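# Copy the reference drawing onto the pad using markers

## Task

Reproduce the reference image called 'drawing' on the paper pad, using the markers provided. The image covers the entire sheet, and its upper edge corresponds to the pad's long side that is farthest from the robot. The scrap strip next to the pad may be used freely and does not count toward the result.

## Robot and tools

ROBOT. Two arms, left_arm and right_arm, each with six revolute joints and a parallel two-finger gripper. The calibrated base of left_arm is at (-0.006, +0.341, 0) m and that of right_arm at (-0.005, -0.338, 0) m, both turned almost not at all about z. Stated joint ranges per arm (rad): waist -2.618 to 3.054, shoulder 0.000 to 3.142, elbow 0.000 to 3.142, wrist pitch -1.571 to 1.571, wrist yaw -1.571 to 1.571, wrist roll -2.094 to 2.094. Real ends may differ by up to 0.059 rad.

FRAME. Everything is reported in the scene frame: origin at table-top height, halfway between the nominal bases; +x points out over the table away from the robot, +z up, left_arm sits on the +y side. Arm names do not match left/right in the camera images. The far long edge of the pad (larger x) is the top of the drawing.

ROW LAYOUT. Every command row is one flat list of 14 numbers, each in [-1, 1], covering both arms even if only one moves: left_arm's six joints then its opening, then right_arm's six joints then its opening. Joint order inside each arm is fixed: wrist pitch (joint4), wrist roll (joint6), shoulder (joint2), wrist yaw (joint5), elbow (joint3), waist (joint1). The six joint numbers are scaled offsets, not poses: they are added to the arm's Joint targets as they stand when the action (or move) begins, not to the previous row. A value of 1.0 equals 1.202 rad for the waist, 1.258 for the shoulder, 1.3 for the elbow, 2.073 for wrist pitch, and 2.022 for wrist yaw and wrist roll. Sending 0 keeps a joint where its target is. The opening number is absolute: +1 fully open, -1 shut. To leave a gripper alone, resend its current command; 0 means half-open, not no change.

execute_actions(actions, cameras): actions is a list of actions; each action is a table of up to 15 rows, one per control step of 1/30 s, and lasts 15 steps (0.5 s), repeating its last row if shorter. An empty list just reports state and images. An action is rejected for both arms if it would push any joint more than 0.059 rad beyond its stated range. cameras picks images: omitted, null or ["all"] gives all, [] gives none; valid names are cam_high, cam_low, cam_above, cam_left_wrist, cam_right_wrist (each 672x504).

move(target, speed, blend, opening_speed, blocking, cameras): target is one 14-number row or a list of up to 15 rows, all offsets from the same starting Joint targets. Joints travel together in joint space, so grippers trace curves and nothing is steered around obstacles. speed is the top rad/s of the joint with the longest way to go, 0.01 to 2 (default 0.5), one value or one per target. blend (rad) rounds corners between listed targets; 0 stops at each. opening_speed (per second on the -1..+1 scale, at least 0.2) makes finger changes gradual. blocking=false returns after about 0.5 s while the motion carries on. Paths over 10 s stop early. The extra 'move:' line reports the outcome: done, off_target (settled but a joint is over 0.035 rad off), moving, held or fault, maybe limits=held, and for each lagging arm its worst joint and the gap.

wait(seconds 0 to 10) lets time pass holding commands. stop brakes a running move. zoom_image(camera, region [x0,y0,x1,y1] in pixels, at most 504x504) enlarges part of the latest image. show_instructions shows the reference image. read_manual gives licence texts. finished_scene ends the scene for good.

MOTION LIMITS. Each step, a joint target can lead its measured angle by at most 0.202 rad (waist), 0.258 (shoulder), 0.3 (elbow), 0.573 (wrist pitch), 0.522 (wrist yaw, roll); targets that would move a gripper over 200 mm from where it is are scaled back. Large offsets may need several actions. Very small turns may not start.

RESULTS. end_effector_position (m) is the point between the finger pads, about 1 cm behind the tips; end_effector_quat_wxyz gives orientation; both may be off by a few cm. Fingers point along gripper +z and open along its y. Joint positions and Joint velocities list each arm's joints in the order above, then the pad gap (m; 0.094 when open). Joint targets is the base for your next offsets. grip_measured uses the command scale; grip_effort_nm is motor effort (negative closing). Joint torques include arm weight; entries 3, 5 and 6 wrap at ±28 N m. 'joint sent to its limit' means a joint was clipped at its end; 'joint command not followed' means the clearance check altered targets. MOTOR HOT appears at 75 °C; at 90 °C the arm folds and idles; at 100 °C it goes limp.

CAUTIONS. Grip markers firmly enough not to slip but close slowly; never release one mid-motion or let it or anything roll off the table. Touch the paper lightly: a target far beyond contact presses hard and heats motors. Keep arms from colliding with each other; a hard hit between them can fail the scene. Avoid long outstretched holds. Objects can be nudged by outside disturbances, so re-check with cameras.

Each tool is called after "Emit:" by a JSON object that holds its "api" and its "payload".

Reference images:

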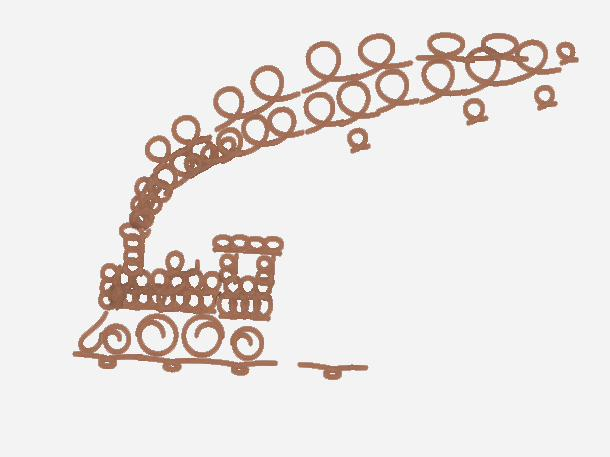

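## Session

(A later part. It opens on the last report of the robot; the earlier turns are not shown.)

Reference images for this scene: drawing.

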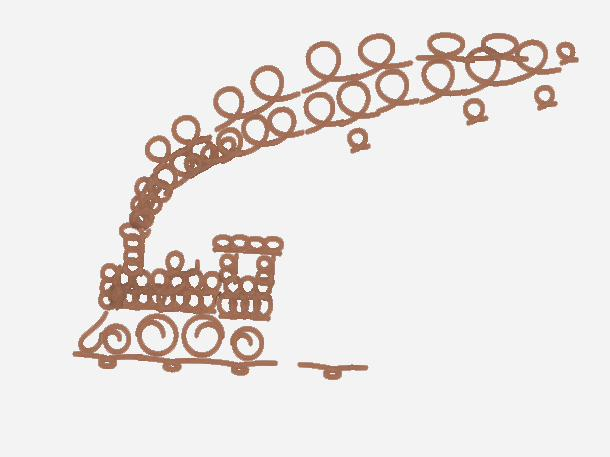

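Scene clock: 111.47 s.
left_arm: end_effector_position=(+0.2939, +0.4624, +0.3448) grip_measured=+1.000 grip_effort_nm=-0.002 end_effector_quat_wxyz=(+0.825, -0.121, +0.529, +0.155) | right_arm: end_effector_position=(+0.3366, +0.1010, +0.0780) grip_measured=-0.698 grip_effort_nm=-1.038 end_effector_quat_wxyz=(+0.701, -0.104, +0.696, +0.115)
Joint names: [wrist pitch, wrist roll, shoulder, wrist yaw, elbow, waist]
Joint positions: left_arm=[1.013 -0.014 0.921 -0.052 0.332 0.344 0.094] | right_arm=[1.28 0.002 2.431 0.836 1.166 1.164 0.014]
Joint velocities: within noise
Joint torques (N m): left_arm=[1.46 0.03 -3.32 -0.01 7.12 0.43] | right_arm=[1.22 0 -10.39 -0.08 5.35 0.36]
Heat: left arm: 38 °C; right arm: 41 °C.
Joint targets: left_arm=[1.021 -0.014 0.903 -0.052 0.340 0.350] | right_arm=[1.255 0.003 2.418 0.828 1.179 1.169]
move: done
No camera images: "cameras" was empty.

Emit:
{"api": "move", "payload": {"target": [[0,0,0,0,0,0,1,0.0555,0,0,0,0,0,-0.9],[0,0,0,0,0,0,1,0.0555,0,0,0.0884,0,-0.0374,-0.9],[0,0,0,0,0,0,1,0,0,0,0.0884,0,-0.0374,-0.9]], "speed": [0.4,0.5,0.15], "cameras": []}}

Emit:
{"api": "move", "payload": {"target": [[0,0,0,0,0,0,1,0.0555,0,0,0,0,0,-0.9],[0,0,0,0,0,0,1,0.0555,0,0,0.0307,0,-0.0804,-0.9],[0,0,0,0,0,0,1,0,0,0,0.0307,0,-0.0804,-0.9]], "speed": [0.4,0.5,0.15], "cameras": []}}

Emit:
{"api": "move", "payload": {"target": [[0,0,0,0,0,0,1,0.0555,0,0,0,0,0,-0.9],[0,0,0,0,0,0,1,0.0555,0,0,0.1056,0,0.035,-0.9],[0,0,0,0,0,0,1,0,0,0,0.1056,0,0.035,-0.9]], "speed": [0.4,0.5,0.15], "cameras": []}}

Emit:
{"api": "move", "payload": {"target": [[0,0,0,0,0,0,1,0.0555,0,0,0,0,0,-0.9],[0,0,0,0,0,0,1,0.0555,0,0,0.0857,0,-0.0601,-0.9],[0,0,0,0,0,0,1,-0.0048,0,0,0.0857,0,-0.0601,-0.9]], "speed": [0.4,0.5,0.15], "cameras": []}}

Emit:
{"api": "move", "payload": {"target": [[0,0,0,0,0,0,1,0.0603,0,0,0,0,0,-0.9],[0,0,0,0,0,0,1,0.0603,0,0,0.0313,0,-0.0438,-0.9],[0,0,0,0,0,0,1,-0.001,0,0,0.0313,0,-0.0438,-0.9]], "speed": [0.4,0.5,0.15], "cameras": []}}

Scene clock: 114.07 s.
left_arm: end_effector_position=(+0.2939, +0.4624, +0.3448) grip_measured=+1.000 grip_effort_nm=-0.007 end_effector_quat_wxyz=(+0.825, -0.121, +0.529, +0.155) | right_arm: end_effector_position=(+0.3602, +0.0577, +0.0775) grip_measured=-0.698 grip_effort_nm=-1.033 end_effector_quat_wxyz=(+0.709, -0.032, +0.704, +0.043)
Joint names: [wrist pitch, wrist roll, shoulder, wrist yaw, elbow, waist]
Joint positions: left_arm=[1.013 -0.014 0.921 -0.052 0.332 0.344 0.094] | right_arm=[1.28 0.002 2.431 1 1.166 1.122 0.014]
Joint velocities: within noise
Joint torques (N m): left_arm=[1.41 0.03 -3.4 -0.01 6.97 0.46] | right_arm=[1.15 0 -10.35 0.08 5.29 0.1]
Heat: left arm: 38 °C; right arm: 42 °C.
Joint targets: left_arm=[1.021 -0.014 0.903 -0.052 0.340 0.350] | right_arm=[1.255 0.003 2.418 1.007 1.179 1.124]
move: done
No camera images: "cameras" was empty.

Scene clock: 115.73 s.
left_arm: end_effector_position=(+0.2939, +0.4624, +0.3448) grip_measured=+1.000 grip_effort_nm=-0.007 end_effector_quat_wxyz=(+0.825, -0.121, +0.529, +0.155) | right_arm: end_effector_position=(+0.3973, +0.0084, +0.0774) grip_measured=-0.698 grip_effort_nm=-1.033 end_effector_quat_wxyz=(+0.709, +0.025, +0.704, -0.014)
Joint names: [wrist pitch, wrist roll, shoulder, wrist yaw, elbow, waist]
Joint positions: left_arm=[1.013 -0.014 0.921 -0.052 0.332 0.344 0.094] | right_arm=[1.28 0.002 2.431 1.063 1.166 1.023 0.014]
Joint velocities: within noise
Joint torques (N m): left_arm=[1.43 0.04 -3.36 -0.03 7.16 0.43] | right_arm=[1.12 0 -10.32 0.07 5.3 0.32]
Heat: left arm: 38 °C; right arm: 42 °C.
Joint targets: left_arm=[1.021 -0.014 0.903 -0.052 0.340 0.350] | right_arm=[1.255 0.003 2.418 1.069 1.179 1.027]
move: done
No camera images: "cameras" was empty.

Scene clock: 117.67 s.
left_arm: end_effector_position=(+0.2939, +0.4624, +0.3448) grip_measured=+1.000 grip_effort_nm=0.002 end_effector_quat_wxyz=(+0.825, -0.121, +0.529, +0.155) | right_arm: end_effector_position=(+0.3771, -0.0118, +0.0768) grip_measured=-0.698 grip_effort_nm=-1.033 end_effector_quat_wxyz=(+0.705, +0.085, +0.701, -0.074)
Joint names: [wrist pitch, wrist roll, shoulder, wrist yaw, elbow, waist]
Joint positions: left_arm=[1.013 -0.014 0.921 -0.052 0.332 0.344 0.094] | right_arm=[1.28 0.002 2.431 1.275 1.166 1.067 0.014]
Joint velocities: within noise
Joint torques (N m): left_arm=[1.45 0.03 -3.34 0.01 7.17 0.55] | right_arm=[1.02 0 -10.21 0.08 5.08 0.12]
Heat: left arm: 38 °C; right arm: 42 °C.
Joint targets: left_arm=[1.021 -0.014 0.903 -0.052 0.340 0.350] | right_arm=[1.255 0.003 2.418 1.283 1.179 1.069]
move: done
No camera images: "cameras" was empty.

Scene clock: 119.60 s.
left_arm: end_effector_position=(+0.2939, +0.4624, +0.3448) grip_measured=+1.000 grip_effort_nm=-0.002 end_effector_quat_wxyz=(+0.825, -0.121, +0.529, +0.155) | right_arm: end_effector_position=(+0.3891, -0.0701, +0.0761) grip_measured=-0.698 grip_effort_nm=-1.033 end_effector_quat_wxyz=(+0.689, +0.170, +0.686, -0.161)
Joint names: [wrist pitch, wrist roll, shoulder, wrist yaw, elbow, waist]
Joint positions: left_arm=[1.013 -0.014 0.921 -0.052 0.332 0.344 0.094] | right_arm=[1.276 0.002 2.431 1.449 1.166 0.992 0.014]
Joint velocities: within noise
Joint torques (N m): left_arm=[1.4 0.04 -3.23 -0.02 7.06 0.42] | right_arm=[0.87 0 -10.11 0.07 4.98 0.39]
Heat: left arm: 38 °C; right arm: 42 °C.
Joint targets: left_arm=[1.021 -0.014 0.903 -0.052 0.340 0.350] | right_arm=[1.245 0.003 2.418 1.456 1.179 0.997]
move: done
No camera images: "cameras" was empty.

Scene clock: 121.33 s.
left_arm: end_effector_position=(+0.2939, +0.4624, +0.3448) grip_measured=+1.000 grip_effort_nm=-0.007 end_effector_quat_wxyz=(+0.825, -0.121, +0.529, +0.155) | right_arm: end_effector_position=(+0.3965, -0.1005, +0.0758) grip_measured=-0.698 grip_effort_nm=-1.033 end_effector_quat_wxyz=(+0.678, +0.209, +0.675, -0.201)
Joint names: [wrist pitch, wrist roll, shoulder, wrist yaw, elbow, waist]
Joint positions: left_arm=[1.013 -0.014 0.921 -0.052 0.332 0.344 0.094] | right_arm=[1.274 0.002 2.431 1.512 1.166 0.94 0.014]
Joint velocities: within noise
Joint torques (N m): left_arm=[1.43 0.04 -3.32 -0.05 7.1 0.42] | right_arm=[0.82 0 -10.09 0.08 4.94 0.32]
Heat: left arm: 38 °C; right arm: 43 °C.
Joint targets: left_arm=[1.021 -0.014 0.903 -0.052 0.340 0.350] | right_arm=[1.243 0.003 2.418 1.519 1.179 0.944]
move: done
No camera images: "cameras" was empty.

Emit:
{"api": "move", "payload": {"target": [[0,0,0,0,0,0,1,0.07,0,0,0,0,0,-0.9],[0,0,0,0,0,0,1,0.07,0,0,-0.0796,0,0.668,-0.9]], "speed": [0.4,0.8], "cameras": ["cam_above"]}}

Emit:
{"api": "zoom_image", "payload": {"camera": "cam_above", "region": [170, 180, 330, 300]}}

Emit:
{"api": "zoom_image", "payload": {"camera": "cam_above", "region": [330, 180, 490, 300]}}

Emit:
{"api": "zoom_image", "payload": {"camera": "cam_above", "region": [170, 300, 330, 420]}}

Scene clock: 124.07 s.
left_arm: end_effector_position=(+0.2939, +0.4624, +0.3448) grip_measured=+1.000 grip_effort_nm=0.002 end_effector_quat_wxyz=(+0.825, -0.121, +0.529, +0.155) | right_arm: end_effector_position=(+0.0928, +0.1405, +0.0861) grip_measured=-0.698 grip_effort_nm=-1.038 end_effector_quat_wxyz=(+0.695, -0.091, +0.694, +0.166)
Joint names: [wrist pitch, wrist roll, shoulder, wrist yaw, elbow, waist]
Joint positions: left_arm=[1.013 -0.014 0.921 -0.052 0.332 0.344 0.094] | right_arm=[1.369 0.002 2.431 1.367 1.166 1.748 0.014]
Joint velocities: within noise
Joint torques (N m): left_arm=[1.44 0.06 -3.45 -0.03 7.01 0.36] | right_arm=[1.34 0 -10.14 -0.13 4.98 -0.18]
Heat: left arm: 38 °C; right arm: 43 °C.
Joint targets: left_arm=[1.021 -0.014 0.903 -0.052 0.340 0.350] | right_arm=[1.388 0.003 2.418 1.358 1.179 1.747]
move: done
Images, in order (width x height): cam_above 672x504.

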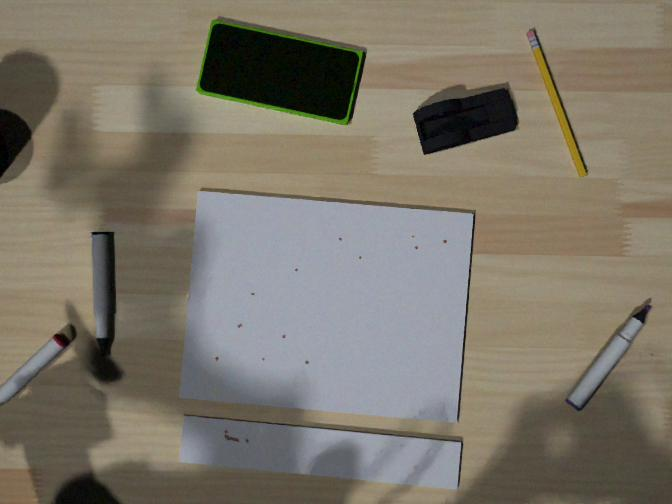

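Scaled by 3.150 from the camera's 672x504 image, which has a finer 960x720 frame.

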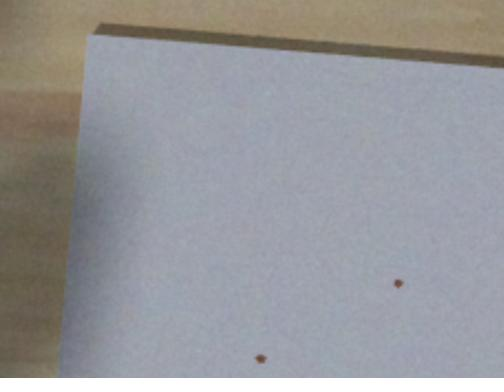

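Scaled by 3.150 from the camera's 672x504 image, which has a finer 960x720 frame.

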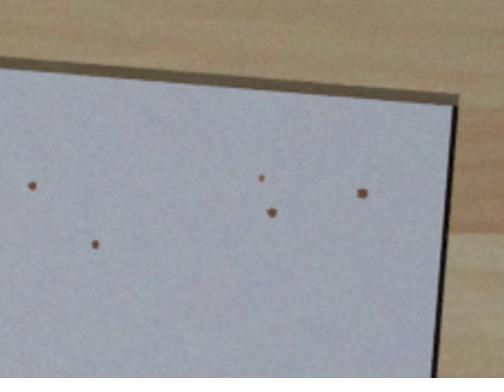

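Scaled by 3.150 from the camera's 672x504 image, which has a finer 960x720 frame.

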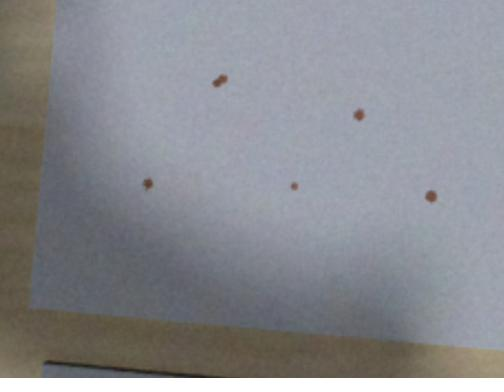

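Emit:
{"api": "move", "payload": {"target": [[0,0,0,0,0,0,1,-0.0135,0,0,-0.2413,0,-0.4260,-0.9],[0,0,0,0,0,0,1,-0.0135,0,0,-0.2216,0,-0.3956,-0.9],[0,0,0,0,0,0,1,-0.0642,0,0,-0.2216,0,-0.3956,-0.9],[0,0,0,0,0,0,1,-0.0642,0,0,-0.1683,0,-0.3806,-0.9],[0,0,0,0,0,0,1,-0.0642,0,0,-0.1197,0,-0.3689,-0.9],[0,0,0,0,0,0,1,-0.0642,0,0,-0.0748,0,-0.3602,-0.9],[0,0,0,0,0,0,1,-0.0642,0,0,-0.0327,0,-0.3539,-0.9]], "speed": [0.8,0.3,0.15,0.15,0.15,0.15,0.15], "blend": [0,0,0,0.02,0.02,0.02,0], "cameras": ["cam_right_wrist"]}}

Emit:
{"api": "move", "payload": {"target": [[0,0,0,0,0,0,1,0.0555,0,0,0,0,0,-0.9],[0,0,0,0,0,0,1,0.0555,0,0,0.0327,0,0.3539,-0.9]], "speed": [0.4,0.8], "cameras": ["cam_above"]}}

Emit:
{"api": "zoom_image", "payload": {"camera": "cam_above", "region": [170, 300, 330, 420]}}

Scene clock: 135.70 s.
left_arm: end_effector_position=(+0.2939, +0.4624, +0.3448) grip_measured=+1.000 grip_effort_nm=-0.007 end_effector_quat_wxyz=(+0.825, -0.121, +0.529, +0.155) | right_arm: end_effector_position=(+0.2850, +0.0717, +0.0768) grip_measured=-0.698 grip_effort_nm=-1.033 end_effector_quat_wxyz=(+0.708, -0.002, +0.706, +0.013)
Joint names: [wrist pitch, wrist roll, shoulder, wrist yaw, elbow, waist]
Joint positions: left_arm=[1.013 -0.014 0.921 -0.052 0.332 0.344 0.094] | right_arm=[1.28 0.002 2.431 1.279 1.166 1.316 0.014]
Joint velocities: within noise
Joint torques (N m): left_arm=[1.45 0.06 -3.32 -0.01 7.12 0.42] | right_arm=[1.01 0 -10.19 0.13 5.07 0.46]
Heat: left arm: 38 °C; right arm: 43 °C.
Joint targets: left_arm=[1.021 -0.014 0.903 -0.052 0.340 0.350] | right_arm=[1.255 0.003 2.418 1.292 1.179 1.322]
move: done
Images, in order (width x height): cam_right_wrist 672x504.

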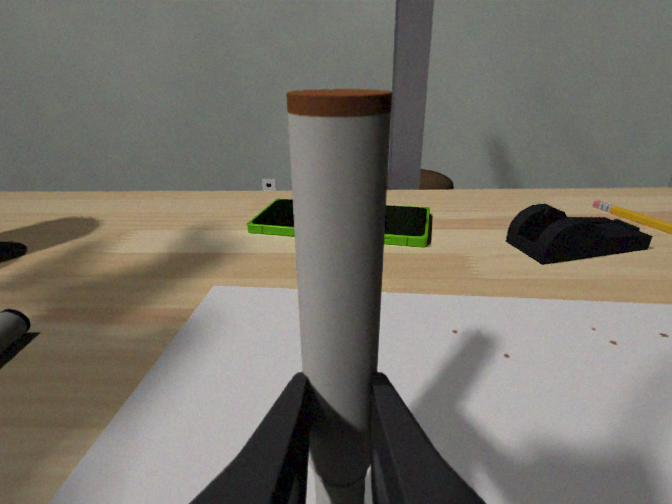

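Scene clock: 137.37 s.
left_arm: end_effector_position=(+0.2939, +0.4624, +0.3448) grip_measured=+1.000 grip_effort_nm=-0.002 end_effector_quat_wxyz=(+0.825, -0.121, +0.529, +0.155) | right_arm: end_effector_position=(+0.0911, +0.1433, +0.0843) grip_measured=-0.698 grip_effort_nm=-1.038 end_effector_quat_wxyz=(+0.694, -0.103, +0.693, +0.165)
Joint names: [wrist pitch, wrist roll, shoulder, wrist yaw, elbow, waist]
Joint positions: left_arm=[1.013 -0.014 0.921 -0.052 0.332 0.344 0.094] | right_arm=[1.35 0.002 2.431 1.352 1.166 1.75 0.014]
Joint velocities: within noise
Joint torques (N m): left_arm=[1.42 0.08 -3.4 0.01 7.15 0.49] | right_arm=[1.35 0 -10.15 0.03 5 -0.27]
Heat: left arm: 38 °C; right arm: 44 °C.
Joint targets: left_arm=[1.021 -0.014 0.903 -0.052 0.340 0.350] | right_arm=[1.370 0.003 2.418 1.358 1.179 1.747]
move: done
Images, in order (width x height): cam_above 672x504.

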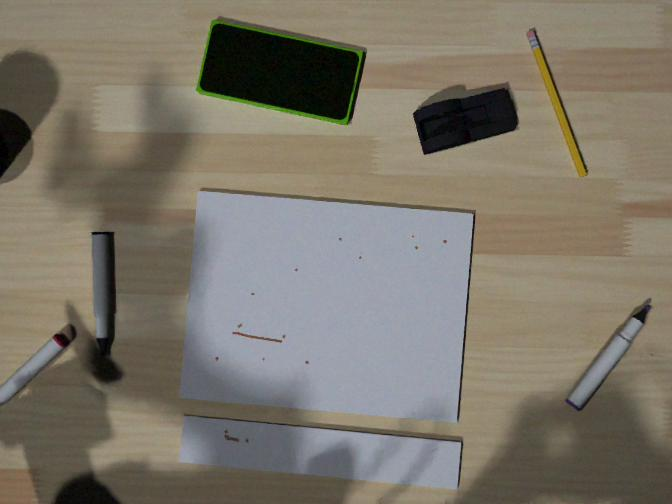

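Scaled by 3.150 from the camera's 672x504 image, which has a finer 960x720 frame.

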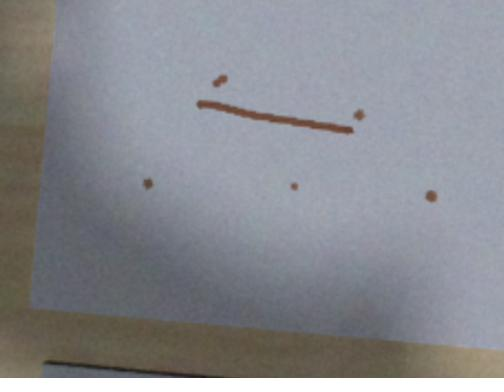

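Emit:
{"api": "move", "payload": {"target": [[0,0,0,0,0,0,1,-0.0048,0,0,-0.1291,0,-0.3694,-0.9],[0,0,0,0,0,0,1,-0.0048,0,0,-0.1138,0,-0.3629,-0.9],[0,0,0,0,0,0,1,-0.0569,0,0,-0.1138,0,-0.3629,-0.9],[0,0,0,0,0,0,1,-0.0569,0,0,-0.0932,0,-0.3532,-0.9],[0,0,0,0,0,0,1,-0.0569,0,0,-0.0741,0,-0.3413,-0.9],[0,0,0,0,0,0,1,-0.0569,0,0,-0.0674,0,-0.3290,-0.9],[0,0,0,0,0,0,1,-0.0569,0,0,-0.0766,0,-0.3223,-0.9],[0,0,0,0,0,0,1,-0.0569,0,0,-0.0918,0,-0.3288,-0.9],[0,0,0,0,0,0,1,-0.0569,0,0,-0.1125,0,-0.3385,-0.9],[0,0,0,0,0,0,1,-0.0569,0,0,-0.1315,0,-0.3503,-0.9],[0,0,0,0,0,0,1,-0.0569,0,0,-0.1383,0,-0.3627,-0.9],[0,0,0,0,0,0,1,-0.0569,0,0,-0.1290,0,-0.3694,-0.9],[0,0,0,0,0,0,1,-0.0569,0,0,-0.1138,0,-0.3629,-0.9],[0,0,0,0,0,0,1,-0.0569,0,0,-0.0895,0,-0.3488,-0.9],[0,0,0,0,0,0,1,-0.0569,0,0,-0.0764,0,-0.3364,-0.9]], "speed": [0.8,0.2,0.15,0.15,0.15,0.15,0.15,0.15,0.15,0.15,0.15,0.15,0.15,0.15,0.15], "blend": [0,0,0,0.008,0.008,0.008,0.008,0.008,0.008,0.008,0.008,0.008,0.008,0.008,0], "cameras": []}}

Emit:
{"api": "move", "payload": {"target": [[0,0,0,0,0,0,1,0,0,0,-0.0096,0,0.0071,-0.9],[0,0,0,0,0,0,1,0,0,0,-0.0232,0,-0.0018,-0.9],[0,0,0,0,0,0,1,0,0,0,-0.0363,0,-0.0103,-0.9],[0,0,0,0,0,0,1,0.0521,0,0,-0.0363,0,-0.0103,-0.9],[0,0,0,0,0,0,1,0.0521,0,0,0.0764,0,0.3363,-0.9]], "speed": [0.15,0.15,0.15,0.4,0.8], "blend": [0.008,0.008,0,0,0], "cameras": ["cam_above"]}}

Emit:
{"api": "zoom_image", "payload": {"camera": "cam_above", "region": [170, 300, 330, 420]}}

Scene clock: 147.13 s.
left_arm: end_effector_position=(+0.2939, +0.4624, +0.3448) grip_measured=+1.000 grip_effort_nm=-0.002 end_effector_quat_wxyz=(+0.825, -0.121, +0.529, +0.155) | right_arm: end_effector_position=(+0.2751, +0.0931, +0.0769) grip_measured=-0.698 grip_effort_nm=-1.033 end_effector_quat_wxyz=(+0.707, -0.040, +0.704, +0.051)
Joint names: [wrist pitch, wrist roll, shoulder, wrist yaw, elbow, waist]
Joint positions: left_arm=[1.013 -0.014 0.921 -0.052 0.332 0.344 0.094] | right_arm=[1.279 0.002 2.431 1.191 1.166 1.337 0.014]
Joint velocities: within noise
Joint torques (N m): left_arm=[1.43 0.06 -3.36 -0.03 7.12 0.58] | right_arm=[1.04 0 -10.26 0.13 5.12 0.51]
Heat: left arm: 38 °C; right arm: 44 °C.
Joint targets: left_arm=[1.021 -0.014 0.903 -0.052 0.340 0.350] | right_arm=[1.252 0.003 2.418 1.204 1.179 1.343]
move: done; blend cut to 0.0074 rad at target 5, 0.0074 rad at target 6, 0.0075 rad at target 10, 0.0075 rad at target 11
No camera images: "cameras" was empty.

Scene clock: 149.33 s.
left_arm: end_effector_position=(+0.2939, +0.4624, +0.3448) grip_measured=+1.000 grip_effort_nm=-0.002 end_effector_quat_wxyz=(+0.825, -0.121, +0.529, +0.155) | right_arm: end_effector_position=(+0.0912, +0.1434, +0.0832) grip_measured=-0.698 grip_effort_nm=-1.038 end_effector_quat_wxyz=(+0.694, -0.107, +0.693, +0.161)
Joint names: [wrist pitch, wrist roll, shoulder, wrist yaw, elbow, waist]
Joint positions: left_arm=[1.013 -0.014 0.921 -0.052 0.332 0.344 0.094] | right_arm=[1.34 0.002 2.431 1.351 1.166 1.75 0.014]
Joint velocities: within noise
Joint torques (N m): left_arm=[1.43 0.03 -3.3 -0.01 7.16 0.39] | right_arm=[1.36 0 -10.15 0.04 5.01 -0.24]
Heat: left arm: 38 °C; right arm: 44 °C.
Joint targets: left_arm=[1.021 -0.014 0.903 -0.052 0.340 0.350] | right_arm=[1.360 0.003 2.418 1.358 1.179 1.747]
move: done
Images, in order (width x height): cam_above 672x504.

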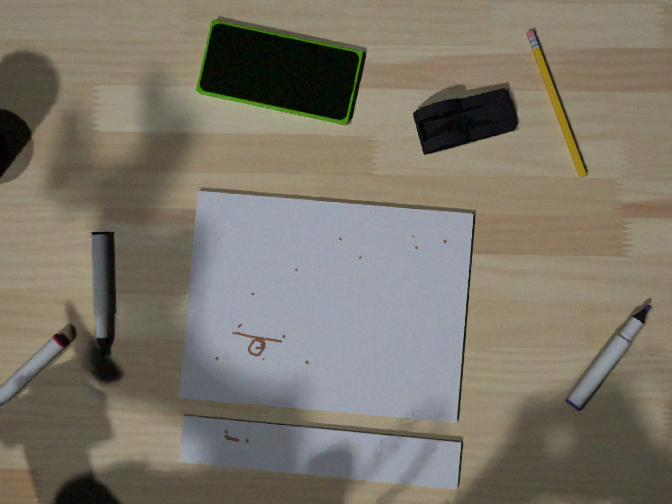

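Scaled by 3.150 from the camera's 672x504 image, which has a finer 960x720 frame.

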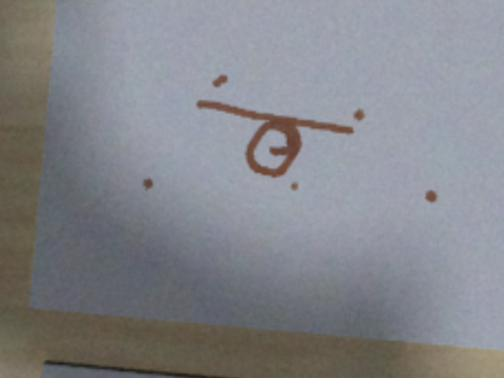

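Emit:
{"api": "move", "payload": {"target": [[0,0,0,0,0,0,1,0,0,0,-0.0584,0,-0.3619,-0.9],[0,0,0,0,0,0,1,0,0,0,-0.0434,0,-0.3553,-0.9],[0,0,0,0,0,0,1,-0.0521,0,0,-0.0434,0,-0.3553,-0.9],[0,0,0,0,0,0,1,-0.0521,0,0,-0.0236,0,-0.3442,-0.9],[0,0,0,0,0,0,1,-0.0521,0,0,-0.0051,0,-0.3330,-0.9],[0,0,0,0,0,0,1,-0.0521,0,0,0.0008,0,-0.3204,-0.9],[0,0,0,0,0,0,1,-0.0521,0,0,-0.0104,0,-0.3113,-0.9],[0,0,0,0,0,0,1,-0.0521,0,0,-0.0253,0,-0.3179,-0.9],[0,0,0,0,0,0,1,-0.0521,0,0,-0.0451,0,-0.3290,-0.9],[0,0,0,0,0,0,1,-0.0521,0,0,-0.0636,0,-0.3402,-0.9],[0,0,0,0,0,0,1,-0.0521,0,0,-0.0695,0,-0.3528,-0.9],[0,0,0,0,0,0,1,-0.0521,0,0,-0.0584,0,-0.3619,-0.9],[0,0,0,0,0,0,1,-0.0521,0,0,-0.0434,0,-0.3553,-0.9],[0,0,0,0,0,0,1,-0.0521,0,0,-0.0241,0,-0.3419,-0.9],[0,0,0,0,0,0,1,-0.0521,0,0,-0.0111,0,-0.3319,-0.9]], "speed": [0.6,0.1,0.15,0.15,0.15,0.15,0.15,0.15,0.15,0.15,0.15,0.15,0.15,0.15,0.15], "blend": [0,0,0,0.008,0.008,0.008,0.008,0.008,0.008,0.008,0.008,0.008,0.008,0.008,0], "cameras": [], "blocking": false}}

Emit:
{"api": "wait", "payload": {"seconds": 1.0, "cameras": []}}

Emit:
{"api": "wait", "payload": {"seconds": 0.4, "cameras": []}}

Emit:
{"api": "wait", "payload": {"seconds": 0.3, "cameras": []}}

Emit:
{"api": "wait", "payload": {"seconds": 0.3, "cameras": []}}

Emit:
{"api": "wait", "payload": {"seconds": 0.3, "cameras": []}}

Emit:
{"api": "wait", "payload": {"seconds": 0.3, "cameras": []}}

Emit:
{"api": "wait", "payload": {"seconds": 0.3, "cameras": []}}

Emit:
{"api": "wait", "payload": {"seconds": 0.3, "cameras": []}}

Emit:
{"api": "wait", "payload": {"seconds": 0.3, "cameras": []}}

Emit:
{"api": "wait", "payload": {"seconds": 0.3, "cameras": []}}

Emit:
{"api": "wait", "payload": {"seconds": 0.3, "cameras": []}}

Emit:
{"api": "wait", "payload": {"seconds": 0.3, "cameras": []}}

Emit:
{"api": "wait", "payload": {"seconds": 0.3, "cameras": []}}

Emit:
{"api": "wait", "payload": {"seconds": 2, "cameras": []}}

Scene clock: 153.23 s.
left_arm: end_effector_position=(+0.2939, +0.4624, +0.3448) grip_measured=+1.000 grip_effort_nm=-0.002 end_effector_quat_wxyz=(+0.825, -0.121, +0.529, +0.155) | right_arm: end_effector_position=(+0.1963, +0.1157, +0.0838) grip_measured=-0.698 grip_effort_nm=-1.033 end_effector_quat_wxyz=(+0.708, -0.040, +0.699, +0.095)
Joint names: [wrist pitch, wrist roll, shoulder, wrist yaw, elbow, waist]
Joint positions: left_arm=[1.013 -0.014 0.921 -0.052 0.332 0.344 0.094] | right_arm=[1.341 0.002 2.431 1.315 1.166 1.522 0.014]
Joint velocities: left_arm=[within noise] | right_arm=[0.022 -0.007 0.007 -0.168 -0.007 -0.74 -0.001]
Joint torques (N m): left_arm=[1.4 0.03 -3.32 -0.01 7.09 0.5] | right_arm=[1.37 0 -10.17 -0.11 5.09 0.85]
Heat: left arm: 38 °C; right arm: 44 °C.
Joint targets: left_arm=[1.021 -0.014 0.903 -0.052 0.340 0.350] | right_arm=[1.360 0.003 2.418 1.287 1.179 1.484]
Tool commands: left_gripper/opening=+1.0 right_gripper/opening=-0.9
move: running; path passed 0 of 15 targets; blend cut to 0.0076 rad at target 5, 0.0076 rad at target 6, 0.0076 rad at target 10, 0.0076 rad at target 11; right_arm: the waist is farthest, 0.174 rad from its target
No camera images: "cameras" was empty.

Scene clock: 154.23 s.
left_arm: end_effector_position=(+0.2939, +0.4624, +0.3448) grip_measured=+1.000 grip_effort_nm=-0.002 end_effector_quat_wxyz=(+0.825, -0.121, +0.529, +0.155) | right_arm: end_effector_position=(+0.2848, +0.0741, +0.0837) grip_measured=-0.698 grip_effort_nm=-1.033 end_effector_quat_wxyz=(+0.713, +0.011, +0.700, +0.037)
Joint names: [wrist pitch, wrist roll, shoulder, wrist yaw, elbow, waist]
Joint positions: left_arm=[1.013 -0.014 0.921 -0.052 0.332 0.344 0.094] | right_arm=[1.334 0.002 2.431 1.264 1.166 1.316 0.014]
Joint velocities: within noise
Joint torques (N m): left_arm=[1.42 0.04 -3.38 -0.02 7.09 0.62] | right_arm=[1.14 0 -10.21 0.02 5.08 0.32]
Heat: left arm: 38 °C; right arm: 44 °C.
Joint targets: left_arm=[1.021 -0.014 0.903 -0.052 0.340 0.350] | right_arm=[1.313 0.003 2.418 1.270 1.179 1.320]
Tool commands: left_gripper/opening=+1.0 right_gripper/opening=-0.9
earlier move: running; path passed 2 of 15 targets; blend cut to 0.0076 rad at target 5, 0.0076 rad at target 6, 0.0076 rad at target 10, 0.0076 rad at target 11; right_arm: the wrist pitch is farthest, 0.083 rad from its target
wait: 1.00 s; no rest
No camera images: "cameras" was empty.

Scene clock: 154.63 s.
left_arm: end_effector_position=(+0.2939, +0.4624, +0.3448) grip_measured=+1.000 grip_effort_nm=-0.002 end_effector_quat_wxyz=(+0.825, -0.121, +0.529, +0.155) | right_arm: end_effector_position=(+0.2849, +0.0743, +0.0773) grip_measured=-0.698 grip_effort_nm=-1.038 end_effector_quat_wxyz=(+0.709, -0.006, +0.705, +0.020)
Joint names: [wrist pitch, wrist roll, shoulder, wrist yaw, elbow, waist]
Joint positions: left_arm=[1.013 -0.014 0.921 -0.052 0.332 0.344 0.094] | right_arm=[1.283 0.002 2.431 1.264 1.166 1.316 0.014]
Joint velocities: within noise
Joint torques (N m): left_arm=[1.45 0.01 -3.3 0.01 7.23 0.5] | right_arm=[1.11 0 -10.17 0.07 5.04 0.31]
Heat: left arm: 38 °C; right arm: 44 °C.
Joint targets: left_arm=[1.021 -0.014 0.903 -0.052 0.340 0.350] | right_arm=[1.253 0.003 2.418 1.271 1.179 1.320]
Tool commands: left_gripper/opening=+1.0 right_gripper/opening=-0.9
earlier move: running; path passed 2 of 15 targets; blend cut to 0.0076 rad at target 5, 0.0076 rad at target 6, 0.0076 rad at target 10, 0.0076 rad at target 11; right_arm: the wrist yaw is farthest, 0.072 rad from its target
wait: 0.40 s; no rest
No camera images: "cameras" was empty.

Scene clock: 154.93 s.
left_arm: end_effector_position=(+0.2939, +0.4624, +0.3448) grip_measured=+1.000 grip_effort_nm=-0.007 end_effector_quat_wxyz=(+0.825, -0.121, +0.529, +0.155) | right_arm: end_effector_position=(+0.2817, +0.0738, +0.0767) grip_measured=-0.698 grip_effort_nm=-1.033 end_effector_quat_wxyz=(+0.708, -0.004, +0.706, +0.015)
Joint names: [wrist pitch, wrist roll, shoulder, wrist yaw, elbow, waist]
Joint positions: left_arm=[1.013 -0.014 0.921 -0.052 0.332 0.344 0.094] | right_arm=[1.279 0.002 2.431 1.28 1.166 1.324 0.014]
Joint velocities: left_arm=[within noise] | right_arm=[-0.007 -0.037 0.007 0.11 0.012 0.046 0]
Joint torques (N m): left_arm=[1.42 0.04 -3.41 -0.03 7.05 0.53] | right_arm=[0.99 0 -10.21 0.15 5.08 0.4]
Heat: left arm: 38 °C; right arm: 44 °C.
Joint targets: left_arm=[1.021 -0.014 0.903 -0.052 0.340 0.350] | right_arm=[1.252 0.003 2.418 1.310 1.179 1.333]
Tool commands: left_gripper/opening=+1.0 right_gripper/opening=-0.9
earlier move: running; path passed 3 of 15 targets; blend cut to 0.0076 rad at target 5, 0.0076 rad at target 6, 0.0076 rad at target 10, 0.0076 rad at target 11; right_arm: the wrist yaw is farthest, 0.055 rad from its target
wait: 0.30 s; no rest
No camera images: "cameras" was empty.

Scene clock: 155.23 s.
left_arm: end_effector_position=(+0.2939, +0.4624, +0.3448) grip_measured=+1.000 grip_effort_nm=-0.002 end_effector_quat_wxyz=(+0.825, -0.121, +0.529, +0.155) | right_arm: end_effector_position=(+0.2760, +0.0703, +0.0766) grip_measured=-0.698 grip_effort_nm=-1.028 end_effector_quat_wxyz=(+0.708, +0.005, +0.706, +0.005)
Joint names: [wrist pitch, wrist roll, shoulder, wrist yaw, elbow, waist]
Joint positions: left_arm=[1.013 -0.014 0.921 -0.052 0.332 0.344 0.094] | right_arm=[1.279 0.002 2.431 1.322 1.166 1.338 0.014]
Joint velocities: left_arm=[within noise] | right_arm=[-0.022 -0.022 0.007 0.125 0.002 0.076 -0.001]
Joint torques (N m): left_arm=[1.47 0.08 -3.36 -0.02 7.12 0.55] | right_arm=[0.97 0 -10.17 0.1 5.03 0.94]
Heat: left arm: 38 °C; right arm: 44 °C.
Joint targets: left_arm=[1.021 -0.014 0.903 -0.052 0.340 0.350] | right_arm=[1.252 0.003 2.418 1.353 1.179 1.353]
Tool commands: left_gripper/opening=+1.0 right_gripper/opening=-0.9
earlier move: running; path passed 4 of 15 targets; blend cut to 0.0076 rad at target 5, 0.0076 rad at target 6, 0.0076 rad at target 10, 0.0076 rad at target 11
wait: 0.30 s; no rest
No camera images: "cameras" was empty.

Scene clock: 155.53 s.
left_arm: end_effector_position=(+0.2939, +0.4624, +0.3448) grip_measured=+1.000 grip_effort_nm=-0.007 end_effector_quat_wxyz=(+0.825, -0.121, +0.529, +0.155) | right_arm: end_effector_position=(+0.2657, +0.0745, +0.0766) grip_measured=-0.698 grip_effort_nm=-1.033 end_effector_quat_wxyz=(+0.708, +0.002, +0.706, +0.009)
Joint names: [wrist pitch, wrist roll, shoulder, wrist yaw, elbow, waist]
Joint positions: left_arm=[1.013 -0.014 0.921 -0.052 0.332 0.344 0.094] | right_arm=[1.278 0.002 2.431 1.338 1.166 1.363 0.014]
Joint velocities: within noise
Joint torques (N m): left_arm=[1.42 0.05 -3.32 -0.04 7.02 0.47] | right_arm=[0.96 0.01 -10.18 -0.11 5.03 0.49]
Heat: left arm: 38 °C; right arm: 44 °C.
Joint targets: left_arm=[1.021 -0.014 0.903 -0.052 0.340 0.350] | right_arm=[1.252 0.003 2.418 1.324 1.179 1.369]
Tool commands: left_gripper/opening=+1.0 right_gripper/opening=-0.9
earlier move: running; path passed 7 of 15 targets; blend cut to 0.0076 rad at target 5, 0.0076 rad at target 6, 0.0076 rad at target 10, 0.0076 rad at target 11
wait: 0.30 s; no rest
No camera images: "cameras" was empty.

Scene clock: 155.83 s.
left_arm: end_effector_position=(+0.2939, +0.4624, +0.3448) grip_measured=+1.000 grip_effort_nm=-0.007 end_effector_quat_wxyz=(+0.825, -0.121, +0.529, +0.155) | right_arm: end_effector_position=(+0.2656, +0.0790, +0.0766) grip_measured=-0.698 grip_effort_nm=-1.038 end_effector_quat_wxyz=(+0.708, -0.007, +0.706, +0.018)
Joint names: [wrist pitch, wrist roll, shoulder, wrist yaw, elbow, waist]
Joint positions: left_arm=[1.013 -0.014 0.921 -0.052 0.332 0.344 0.094] | right_arm=[1.278 0.002 2.431 1.312 1.166 1.363 0.014]
Joint velocities: left_arm=[within noise] | right_arm=[-0.007 -0.037 -0.012 -0.183 -0.017 0.007 0]
Joint torques (N m): left_arm=[1.39 0.04 -3.29 -0.02 7.09 0.39] | right_arm=[0.96 0.01 -10.18 -0.15 5.07 -0.68]
Heat: left arm: 38 °C; right arm: 44 °C.
Joint targets: left_arm=[1.021 -0.014 0.903 -0.052 0.340 0.350] | right_arm=[1.252 0.003 2.418 1.279 1.179 1.355]
Tool commands: left_gripper/opening=+1.0 right_gripper/opening=-0.9
earlier move: running; path passed 8 of 15 targets; blend cut to 0.0076 rad at target 5, 0.0076 rad at target 6, 0.0076 rad at target 10, 0.0076 rad at target 11
wait: 0.30 s; no rest
No camera images: "cameras" was empty.

Scene clock: 156.13 s.
left_arm: end_effector_position=(+0.2939, +0.4624, +0.3448) grip_measured=+1.000 grip_effort_nm=-0.007 end_effector_quat_wxyz=(+0.825, -0.121, +0.529, +0.155) | right_arm: end_effector_position=(+0.2704, +0.0834, +0.0767) grip_measured=-0.698 grip_effort_nm=-1.038 end_effector_quat_wxyz=(+0.708, -0.018, +0.706, +0.029)
Joint names: [wrist pitch, wrist roll, shoulder, wrist yaw, elbow, waist]
Joint positions: left_arm=[1.013 -0.014 0.921 -0.052 0.332 0.344 0.094] | right_arm=[1.278 0.002 2.431 1.268 1.166 1.351 0.014]
Joint velocities: left_arm=[within noise] | right_arm=[-0.007 0.022 0.002 -0.183 0.022 -0.046 0]
Joint torques (N m): left_arm=[1.45 0.04 -3.38 0.01 7.17 0.62] | right_arm=[1 0 -10.21 -0.12 5.09 -0.69]
Heat: left arm: 38 °C; right arm: 44 °C.
Joint targets: left_arm=[1.021 -0.014 0.903 -0.052 0.340 0.350] | right_arm=[1.252 0.003 2.418 1.234 1.179 1.339]
Tool commands: left_gripper/opening=+1.0 right_gripper/opening=-0.9
earlier move: running; path passed 9 of 15 targets; blend cut to 0.0076 rad at target 5, 0.0076 rad at target 6, 0.0076 rad at target 10, 0.0076 rad at target 11; right_arm: the wrist yaw is farthest, 0.067 rad from its target
wait: 0.30 s; no rest
No camera images: "cameras" was empty.

Scene clock: 156.43 s.
left_arm: end_effector_position=(+0.2939, +0.4624, +0.3448) grip_measured=+1.000 grip_effort_nm=-0.002 end_effector_quat_wxyz=(+0.825, -0.121, +0.529, +0.155) | right_arm: end_effector_position=(+0.2815, +0.0808, +0.0767) grip_measured=-0.698 grip_effort_nm=-1.033 end_effector_quat_wxyz=(+0.708, -0.019, +0.705, +0.029)
Joint names: [wrist pitch, wrist roll, shoulder, wrist yaw, elbow, waist]
Joint positions: left_arm=[1.013 -0.014 0.921 -0.052 0.332 0.344 0.094] | right_arm=[1.278 0.003 2.431 1.24 1.166 1.324 0.014]
Joint velocities: left_arm=[within noise] | right_arm=[-0.007 -0.051 0.002 -0.007 -0.002 -0.081 0]
Joint torques (N m): left_arm=[1.4 0.05 -3.36 -0.02 7.08 0.53] | right_arm=[1.02 0 -10.22 0.04 5.11 -0.5]
Heat: left arm: 38 °C; right arm: 44 °C.
Joint targets: left_arm=[1.021 -0.014 0.903 -0.052 0.340 0.350] | right_arm=[1.252 0.003 2.418 1.244 1.179 1.313]
Tool commands: left_gripper/opening=+1.0 right_gripper/opening=-0.9
earlier move: running; path passed 11 of 15 targets; blend cut to 0.0076 rad at target 5, 0.0076 rad at target 6, 0.0076 rad at target 10, 0.0076 rad at target 11; right_arm: the wrist yaw is farthest, 0.096 rad from its target
wait: 0.30 s; no rest
No camera images: "cameras" was empty.

Scene clock: 156.73 s.
left_arm: end_effector_position=(+0.2939, +0.4624, +0.3448) grip_measured=+1.000 grip_effort_nm=-0.002 end_effector_quat_wxyz=(+0.825, -0.121, +0.529, +0.155) | right_arm: end_effector_position=(+0.2826, +0.0771, +0.0767) grip_measured=-0.698 grip_effort_nm=-1.033 end_effector_quat_wxyz=(+0.708, -0.012, +0.706, +0.022)
Joint names: [wrist pitch, wrist roll, shoulder, wrist yaw, elbow, waist]
Joint positions: left_arm=[1.013 -0.014 0.921 -0.052 0.332 0.344 0.094] | right_arm=[1.278 0.003 2.431 1.257 1.166 1.321 0.014]
Joint velocities: within noise
Joint torques (N m): left_arm=[1.44 0.06 -3.44 -0.03 7.04 0.51] | right_arm=[1.01 0 -10.21 0.13 5.09 0.5]
Heat: left arm: 38 °C; right arm: 44 °C.
Joint targets: left_arm=[1.021 -0.014 0.903 -0.052 0.340 0.350] | right_arm=[1.252 0.003 2.418 1.288 1.179 1.327]
Tool commands: left_gripper/opening=+1.0 right_gripper/opening=-0.9
earlier move: running; path passed 13 of 15 targets; blend cut to 0.0076 rad at target 5, 0.0076 rad at target 6, 0.0076 rad at target 10, 0.0076 rad at target 11; right_arm: the wrist yaw is farthest, 0.078 rad from its target
wait: 0.30 s; no rest
No camera images: "cameras" was empty.

Scene clock: 157.03 s.
left_arm: end_effector_position=(+0.2939, +0.4624, +0.3448) grip_measured=+1.000 grip_effort_nm=-0.002 end_effector_quat_wxyz=(+0.825, -0.121, +0.529, +0.155) | right_arm: end_effector_position=(+0.2778, +0.0730, +0.0766) grip_measured=-0.698 grip_effort_nm=-1.033 end_effector_quat_wxyz=(+0.708, -0.001, +0.706, +0.012)
Joint names: [wrist pitch, wrist roll, shoulder, wrist yaw, elbow, waist]
Joint positions: left_arm=[1.013 -0.014 0.921 -0.052 0.332 0.344 0.094] | right_arm=[1.278 0.003 2.431 1.3 1.166 1.334 0.014]
Joint velocities: left_arm=[within noise] | right_arm=[-0.022 -0.081 -0.012 0.139 0.002 0.076 -0.001]
Joint torques (N m): left_arm=[1.45 -0.01 -3.4 -0.01 7.02 0.46] | right_arm=[0.99 0 -10.18 0.1 5.07 0.8]
Heat: left arm: 38 °C; right arm: 44 °C.
Joint targets: left_arm=[1.021 -0.014 0.903 -0.052 0.340 0.350] | right_arm=[1.252 0.003 2.418 1.333 1.179 1.347]
Tool commands: left_gripper/opening=+1.0 right_gripper/opening=-0.9
earlier move: running; path passed 14 of 15 targets; blend cut to 0.0076 rad at target 5, 0.0076 rad at target 6, 0.0076 rad at target 10, 0.0076 rad at target 11; right_arm: the wrist yaw is farthest, 0.036 rad from its target
wait: 0.30 s; no rest
No camera images: "cameras" was empty.

Scene clock: 157.33 s.
left_arm: end_effector_position=(+0.2939, +0.4624, +0.3448) grip_measured=+1.000 grip_effort_nm=-0.007 end_effector_quat_wxyz=(+0.825, -0.121, +0.529, +0.155) | right_arm: end_effector_position=(+0.2746, +0.0714, +0.0766) grip_measured=-0.698 grip_effort_nm=-1.033 end_effector_quat_wxyz=(+0.708, +0.004, +0.706, +0.007)
Joint names: [wrist pitch, wrist roll, shoulder, wrist yaw, elbow, waist]
Joint positions: left_arm=[1.013 -0.014 0.921 -0.052 0.332 0.344 0.094] | right_arm=[1.278 0.003 2.431 1.321 1.166 1.342 0.014]
Joint velocities: within noise
Joint torques (N m): left_arm=[1.43 0.05 -3.41 -0.02 7.12 0.43] | right_arm=[0.97 0 -10.18 0.13 5.05 0.5]
Heat: left arm: 38 °C; right arm: 44 °C.
Joint targets: left_arm=[1.021 -0.014 0.903 -0.052 0.340 0.350] | right_arm=[1.252 0.003 2.418 1.336 1.179 1.348]
Tool commands: left_gripper/opening=+1.0 right_gripper/opening=-0.9
earlier move: running; blend cut to 0.0076 rad at target 5, 0.0076 rad at target 6, 0.0076 rad at target 10, 0.0076 rad at target 11
wait: 0.30 s; no rest
No camera images: "cameras" was empty.

Scene clock: 157.47 s.
left_arm: end_effector_position=(+0.2939, +0.4624, +0.3448) grip_measured=+1.000 grip_effort_nm=0.002 end_effector_quat_wxyz=(+0.825, -0.121, +0.529, +0.155) | right_arm: end_effector_position=(+0.2744, +0.0714, +0.0766) grip_measured=-0.698 grip_effort_nm=-1.033 end_effector_quat_wxyz=(+0.708, +0.004, +0.706, +0.007)
Joint names: [wrist pitch, wrist roll, shoulder, wrist yaw, elbow, waist]
Joint positions: left_arm=[1.013 -0.014 0.921 -0.052 0.332 0.344 0.094] | right_arm=[1.278 0.003 2.431 1.322 1.166 1.342 0.014]
Joint velocities: within noise
Joint torques (N m): left_arm=[1.46 0.04 -3.28 -0.04 7.08 0.51] | right_arm=[0.97 0 -10.18 0.13 5.07 0.5]
Heat: left arm: 38 °C; right arm: 44 °C.
Joint targets: left_arm=[1.021 -0.014 0.903 -0.052 0.340 0.350] | right_arm=[1.252 0.003 2.418 1.336 1.179 1.348]
Tool commands: left_gripper/opening=+1.0 right_gripper/opening=-0.9
earlier move: done; blend cut to 0.0076 rad at target 5, 0.0076 rad at target 6, 0.0076 rad at target 10, 0.0076 rad at target 11
wait: 0.13 of 0.3 s (the move ended)
No camera images: "cameras" was empty.

Scene clock: 157.77 s.
left_arm: end_effector_position=(+0.2939, +0.4624, +0.3448) grip_measured=+1.000 grip_effort_nm=-0.007 end_effector_quat_wxyz=(+0.825, -0.121, +0.529, +0.155) | right_arm: end_effector_position=(+0.2744, +0.0714, +0.0766) grip_measured=-0.698 grip_effort_nm=-1.033 end_effector_quat_wxyz=(+0.708, +0.004, +0.706, +0.007)
Joint names: [wrist pitch, wrist roll, shoulder, wrist yaw, elbow, waist]
Joint positions: left_arm=[1.013 -0.014 0.921 -0.052 0.332 0.344 0.094] | right_arm=[1.278 0.003 2.431 1.322 1.166 1.342 0.014]
Joint velocities: within noise
Joint torques (N m): left_arm=[1.41 0.04 -3.3 0 7.23 0.39] | right_arm=[0.98 0 -10.18 0.14 5.05 0.5]
Heat: left arm: 38 °C; right arm: 44 °C.
Joint targets: left_arm=[1.021 -0.014 0.903 -0.052 0.340 0.350] | right_arm=[1.252 0.003 2.418 1.336 1.179 1.348]
Tool commands: left_gripper/opening=+1.0 right_gripper/opening=-0.9
wait: 0.30 s; at rest by 0.17 s
No camera images: "cameras" was empty.

Scene clock: 159.77 s.
left_arm: end_effector_position=(+0.2939, +0.4624, +0.3448) grip_measured=+1.000 grip_effort_nm=-0.002 end_effector_quat_wxyz=(+0.825, -0.121, +0.529, +0.155) | right_arm: end_effector_position=(+0.2744, +0.0714, +0.0766) grip_measured=-0.698 grip_effort_nm=-1.038 end_effector_quat_wxyz=(+0.708, +0.004, +0.706, +0.007)
Joint names: [wrist pitch, wrist roll, shoulder, wrist yaw, elbow, waist]
Joint positions: left_arm=[1.013 -0.014 0.921 -0.052 0.332 0.344 0.094] | right_arm=[1.278 0.003 2.431 1.322 1.166 1.342 0.014]
Joint velocities: within noise
Joint torques (N m): left_arm=[1.44 0.02 -3.47 -0.03 7.1 0.49] | right_arm=[0.98 0 -10.19 0.14 5.05 0.5]
Heat: left arm: 38 °C; right arm: 44 °C.
Joint targets: left_arm=[1.021 -0.014 0.903 -0.052 0.340 0.350] | right_arm=[1.252 0.003 2.418 1.336 1.179 1.348]
Tool commands: left_gripper/opening=+1.0 right_gripper/opening=-0.9
wait: 2.00 s; at rest by 0.17 s
No camera images: "cameras" was empty.

Emit:
{"api": "move", "payload": {"target": [[0,0,0,0,0,0,1,0,0,0,0.0007,0,0.0085,-0.9],[0,0,0,0,0,0,1,0,0,0,-0.0120,0,0.0130,-0.9],[0,0,0,0,0,0,1,0,0,0,-0.0224,0,0.0037,-0.9],[0,0,0,0,0,0,1,0,0,0,-0.0321,0,-0.0053,-0.9],[0,0,0,0,0,0,1,0.0521,0,0,-0.0321,0,-0.0053,-0.9],[0,0,0,0,0,0,1,0.0521,0,0,0.0111,0,0.3319,-0.9]], "speed": [0.15,0.15,0.15,0.15,0.4,0.8], "blend": [0.006,0.006,0.006,0,0,0], "cameras": ["cam_above"]}}

Emit:
{"api": "zoom_image", "payload": {"camera": "cam_above", "region": [220, 310, 300, 370]}}

Scene clock: 162.57 s.
left_arm: end_effector_position=(+0.2939, +0.4624, +0.3448) grip_measured=+1.000 grip_effort_nm=-0.007 end_effector_quat_wxyz=(+0.825, -0.121, +0.529, +0.155) | right_arm: end_effector_position=(+0.0916, +0.1433, +0.0832) grip_measured=-0.698 grip_effort_nm=-1.033 end_effector_quat_wxyz=(+0.694, -0.106, +0.693, +0.161)
Joint names: [wrist pitch, wrist roll, shoulder, wrist yaw, elbow, waist]
Joint positions: left_arm=[1.013 -0.014 0.921 -0.052 0.332 0.344 0.094] | right_arm=[1.34 0.003 2.431 1.352 1.166 1.749 0.014]
Joint velocities: within noise
Joint torques (N m): left_arm=[1.39 0.05 -3.38 0 7.21 0.53] | right_arm=[1.36 0 -10.15 0.04 5.01 -0.12]
Heat: left arm: 38 °C; right arm: 44 °C.
Joint targets: left_arm=[1.021 -0.014 0.903 -0.052 0.340 0.350] | right_arm=[1.360 0.003 2.418 1.358 1.179 1.747]
move: done; blend cut to 0.0051 rad at target 1
Images, in order (width x height): cam_above 672x504.

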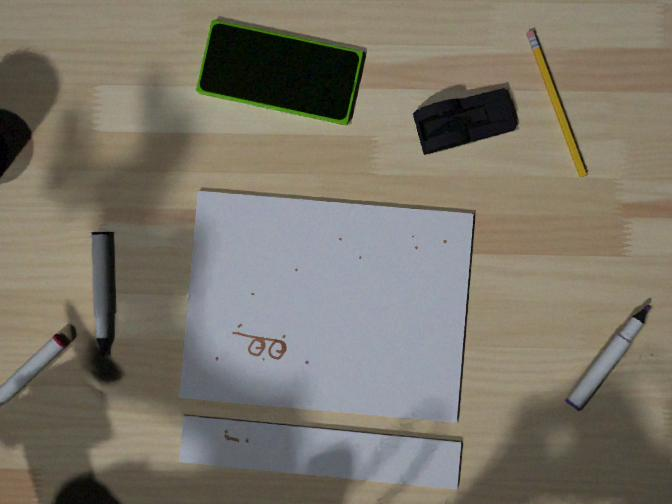

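Scaled by 6.300 from the camera's 672x504 image, which has a finer 960x720 frame.

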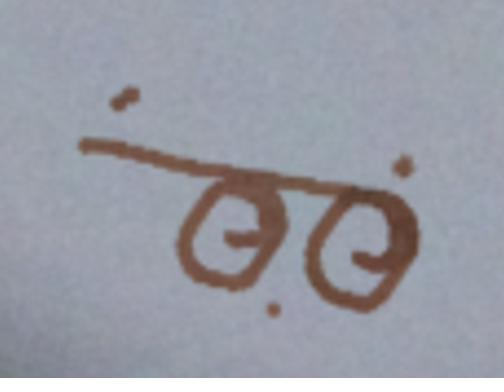

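Emit:
{"api": "move", "payload": {"target": [[0,0,0,0,0,0,1,0,0,0,-0.1820,0,-0.3877,-0.9],[0,0,0,0,0,0,1,0,0,0,-0.1533,0,-0.3877,-0.9],[0,0,0,0,0,0,1,-0.0497,0,0,-0.1533,0,-0.3877,-0.9]], "speed": [0.5,0.3,0.1], "cameras": []}}

Emit:
{"api": "move", "payload": {"target": [[0,0,0,0,0,0,1,0.0497,0,0,0,0,0,-0.9],[0,0,0,0,0,0,1,0.0497,0,0,0.0247,0,0.0499,-0.9],[0,0,0,0,0,0,1,0.0497,0,0,0.0247,0,0,-0.9],[0,0,0,0,0,0,1,0,0,0,0.0247,0,0,-0.9]], "speed": [0.4,0.3,0.5,0.1], "cameras": []}}

Emit:
{"api": "move", "payload": {"target": [[0,0,0,0,0,0,1,0.0497,0,0,0,0,0,-0.9],[0,0,0,0,0,0,1,0.0497,0,0,0.0247,0,-0.0499,-0.9],[0,0,0,0,0,0,1,0.0497,0,0,0.0247,0,0,-0.9],[0,0,0,0,0,0,1,0,0,0,0.0247,0,0,-0.9]], "speed": [0.4,0.3,0.5,0.1], "cameras": []}}

Emit:
{"api": "move", "payload": {"target": [[0,0,0,0,0,0,1,0.0497,0,0,0,0,0,-0.9],[0,0,0,0,0,0,1,0.0497,0,0,0.1039,0,0.3877,-0.9]], "speed": [0.4,0.8], "cameras": ["cam_above"]}}

Emit:
{"api": "zoom_image", "payload": {"camera": "cam_above", "region": [220, 310, 300, 370]}}

Scene clock: 168.20 s.
left_arm: end_effector_position=(+0.2939, +0.4624, +0.3448) grip_measured=+1.000 grip_effort_nm=-0.007 end_effector_quat_wxyz=(+0.825, -0.121, +0.529, +0.155) | right_arm: end_effector_position=(+0.2971, +0.1016, +0.0776) grip_measured=-0.698 grip_effort_nm=-1.033 end_effector_quat_wxyz=(+0.705, -0.071, +0.701, +0.083)
Joint names: [wrist pitch, wrist roll, shoulder, wrist yaw, elbow, waist]
Joint positions: left_arm=[1.013 -0.014 0.921 -0.052 0.332 0.344 0.094] | right_arm=[1.281 0.003 2.431 1.041 1.166 1.276 0.014]
Joint velocities: within noise
Joint torques (N m): left_arm=[1.41 0.04 -3.4 -0.03 7.05 0.39] | right_arm=[1.15 0 -10.3 0.07 5.23 0.42]
Heat: left arm: 38 °C; right arm: 44 °C.
Joint targets: left_arm=[1.021 -0.014 0.903 -0.052 0.340 0.350] | right_arm=[1.257 0.003 2.418 1.048 1.179 1.281]
move: done
No camera images: "cameras" was empty.

Scene clock: 170.30 s.
left_arm: end_effector_position=(+0.2939, +0.4624, +0.3448) grip_measured=+1.000 grip_effort_nm=-0.002 end_effector_quat_wxyz=(+0.825, -0.121, +0.529, +0.155) | right_arm: end_effector_position=(+0.2996, +0.0920, +0.0774) grip_measured=-0.698 grip_effort_nm=-1.033 end_effector_quat_wxyz=(+0.707, -0.052, +0.703, +0.064)
Joint names: [wrist pitch, wrist roll, shoulder, wrist yaw, elbow, waist]
Joint positions: left_arm=[1.013 -0.014 0.921 -0.052 0.332 0.344 0.094] | right_arm=[1.28 0.003 2.431 1.094 1.166 1.274 0.014]
Joint velocities: within noise
Joint torques (N m): left_arm=[1.42 0.03 -3.38 -0.04 6.98 0.53] | right_arm=[1.12 0 -10.29 0.05 5.19 0.55]
Heat: left arm: 38 °C; right arm: 45 °C.
Joint targets: left_arm=[1.021 -0.014 0.903 -0.052 0.340 0.350] | right_arm=[1.257 0.003 2.418 1.098 1.179 1.281]
move: done
No camera images: "cameras" was empty.

Scene clock: 172.40 s.
left_arm: end_effector_position=(+0.2939, +0.4624, +0.3448) grip_measured=+1.000 grip_effort_nm=-0.007 end_effector_quat_wxyz=(+0.825, -0.121, +0.529, +0.155) | right_arm: end_effector_position=(+0.2951, +0.0873, +0.0773) grip_measured=-0.698 grip_effort_nm=-1.033 end_effector_quat_wxyz=(+0.707, -0.039, +0.704, +0.051)
Joint names: [wrist pitch, wrist roll, shoulder, wrist yaw, elbow, waist]
Joint positions: left_arm=[1.013 -0.014 0.921 -0.052 0.332 0.344 0.094] | right_arm=[1.28 0.003 2.431 1.143 1.166 1.288 0.014]
Joint velocities: within noise
Joint torques (N m): left_arm=[1.42 0.02 -3.38 -0.04 7.02 0.47] | right_arm=[1.1 0 -10.26 0.06 5.15 -0.58]
Heat: left arm: 38 °C; right arm: 45 °C.
Joint targets: left_arm=[1.021 -0.014 0.903 -0.052 0.340 0.350] | right_arm=[1.257 0.003 2.418 1.148 1.179 1.281]
move: done
No camera images: "cameras" was empty.

Scene clock: 174.13 s.
left_arm: end_effector_position=(+0.2939, +0.4624, +0.3448) grip_measured=+1.000 grip_effort_nm=-0.002 end_effector_quat_wxyz=(+0.825, -0.121, +0.529, +0.155) | right_arm: end_effector_position=(+0.0907, +0.1436, +0.0832) grip_measured=-0.698 grip_effort_nm=-1.038 end_effector_quat_wxyz=(+0.694, -0.107, +0.693, +0.162)
Joint names: [wrist pitch, wrist roll, shoulder, wrist yaw, elbow, waist]
Joint positions: left_arm=[1.013 -0.014 0.921 -0.052 0.332 0.344 0.094] | right_arm=[1.34 0.003 2.431 1.351 1.166 1.751 0.014]
Joint velocities: within noise
Joint torques (N m): left_arm=[1.44 0.04 -3.4 -0.02 6.97 0.47] | right_arm=[1.37 0 -10.15 0.05 5 -0.32]
Heat: left arm: 38 °C; right arm: 45 °C.
Joint targets: left_arm=[1.021 -0.014 0.903 -0.052 0.340 0.350] | right_arm=[1.360 0.003 2.418 1.358 1.179 1.747]
move: done
Images, in order (width x height): cam_above 672x504.

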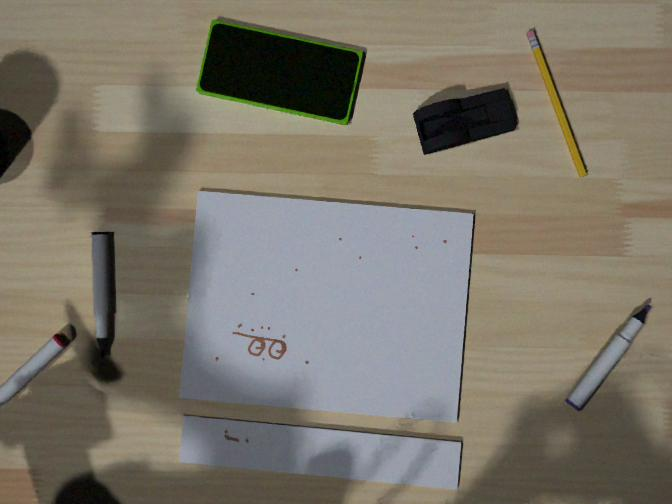

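Scaled by 6.300 from the camera's 672x504 image, which has a finer 960x720 frame.

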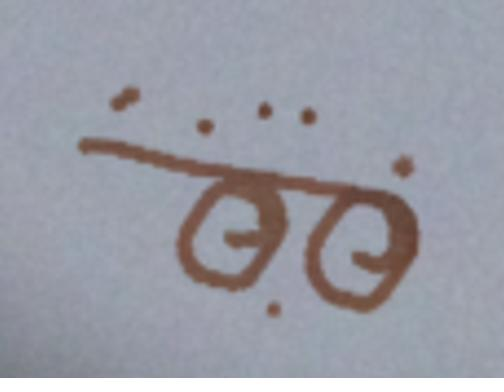

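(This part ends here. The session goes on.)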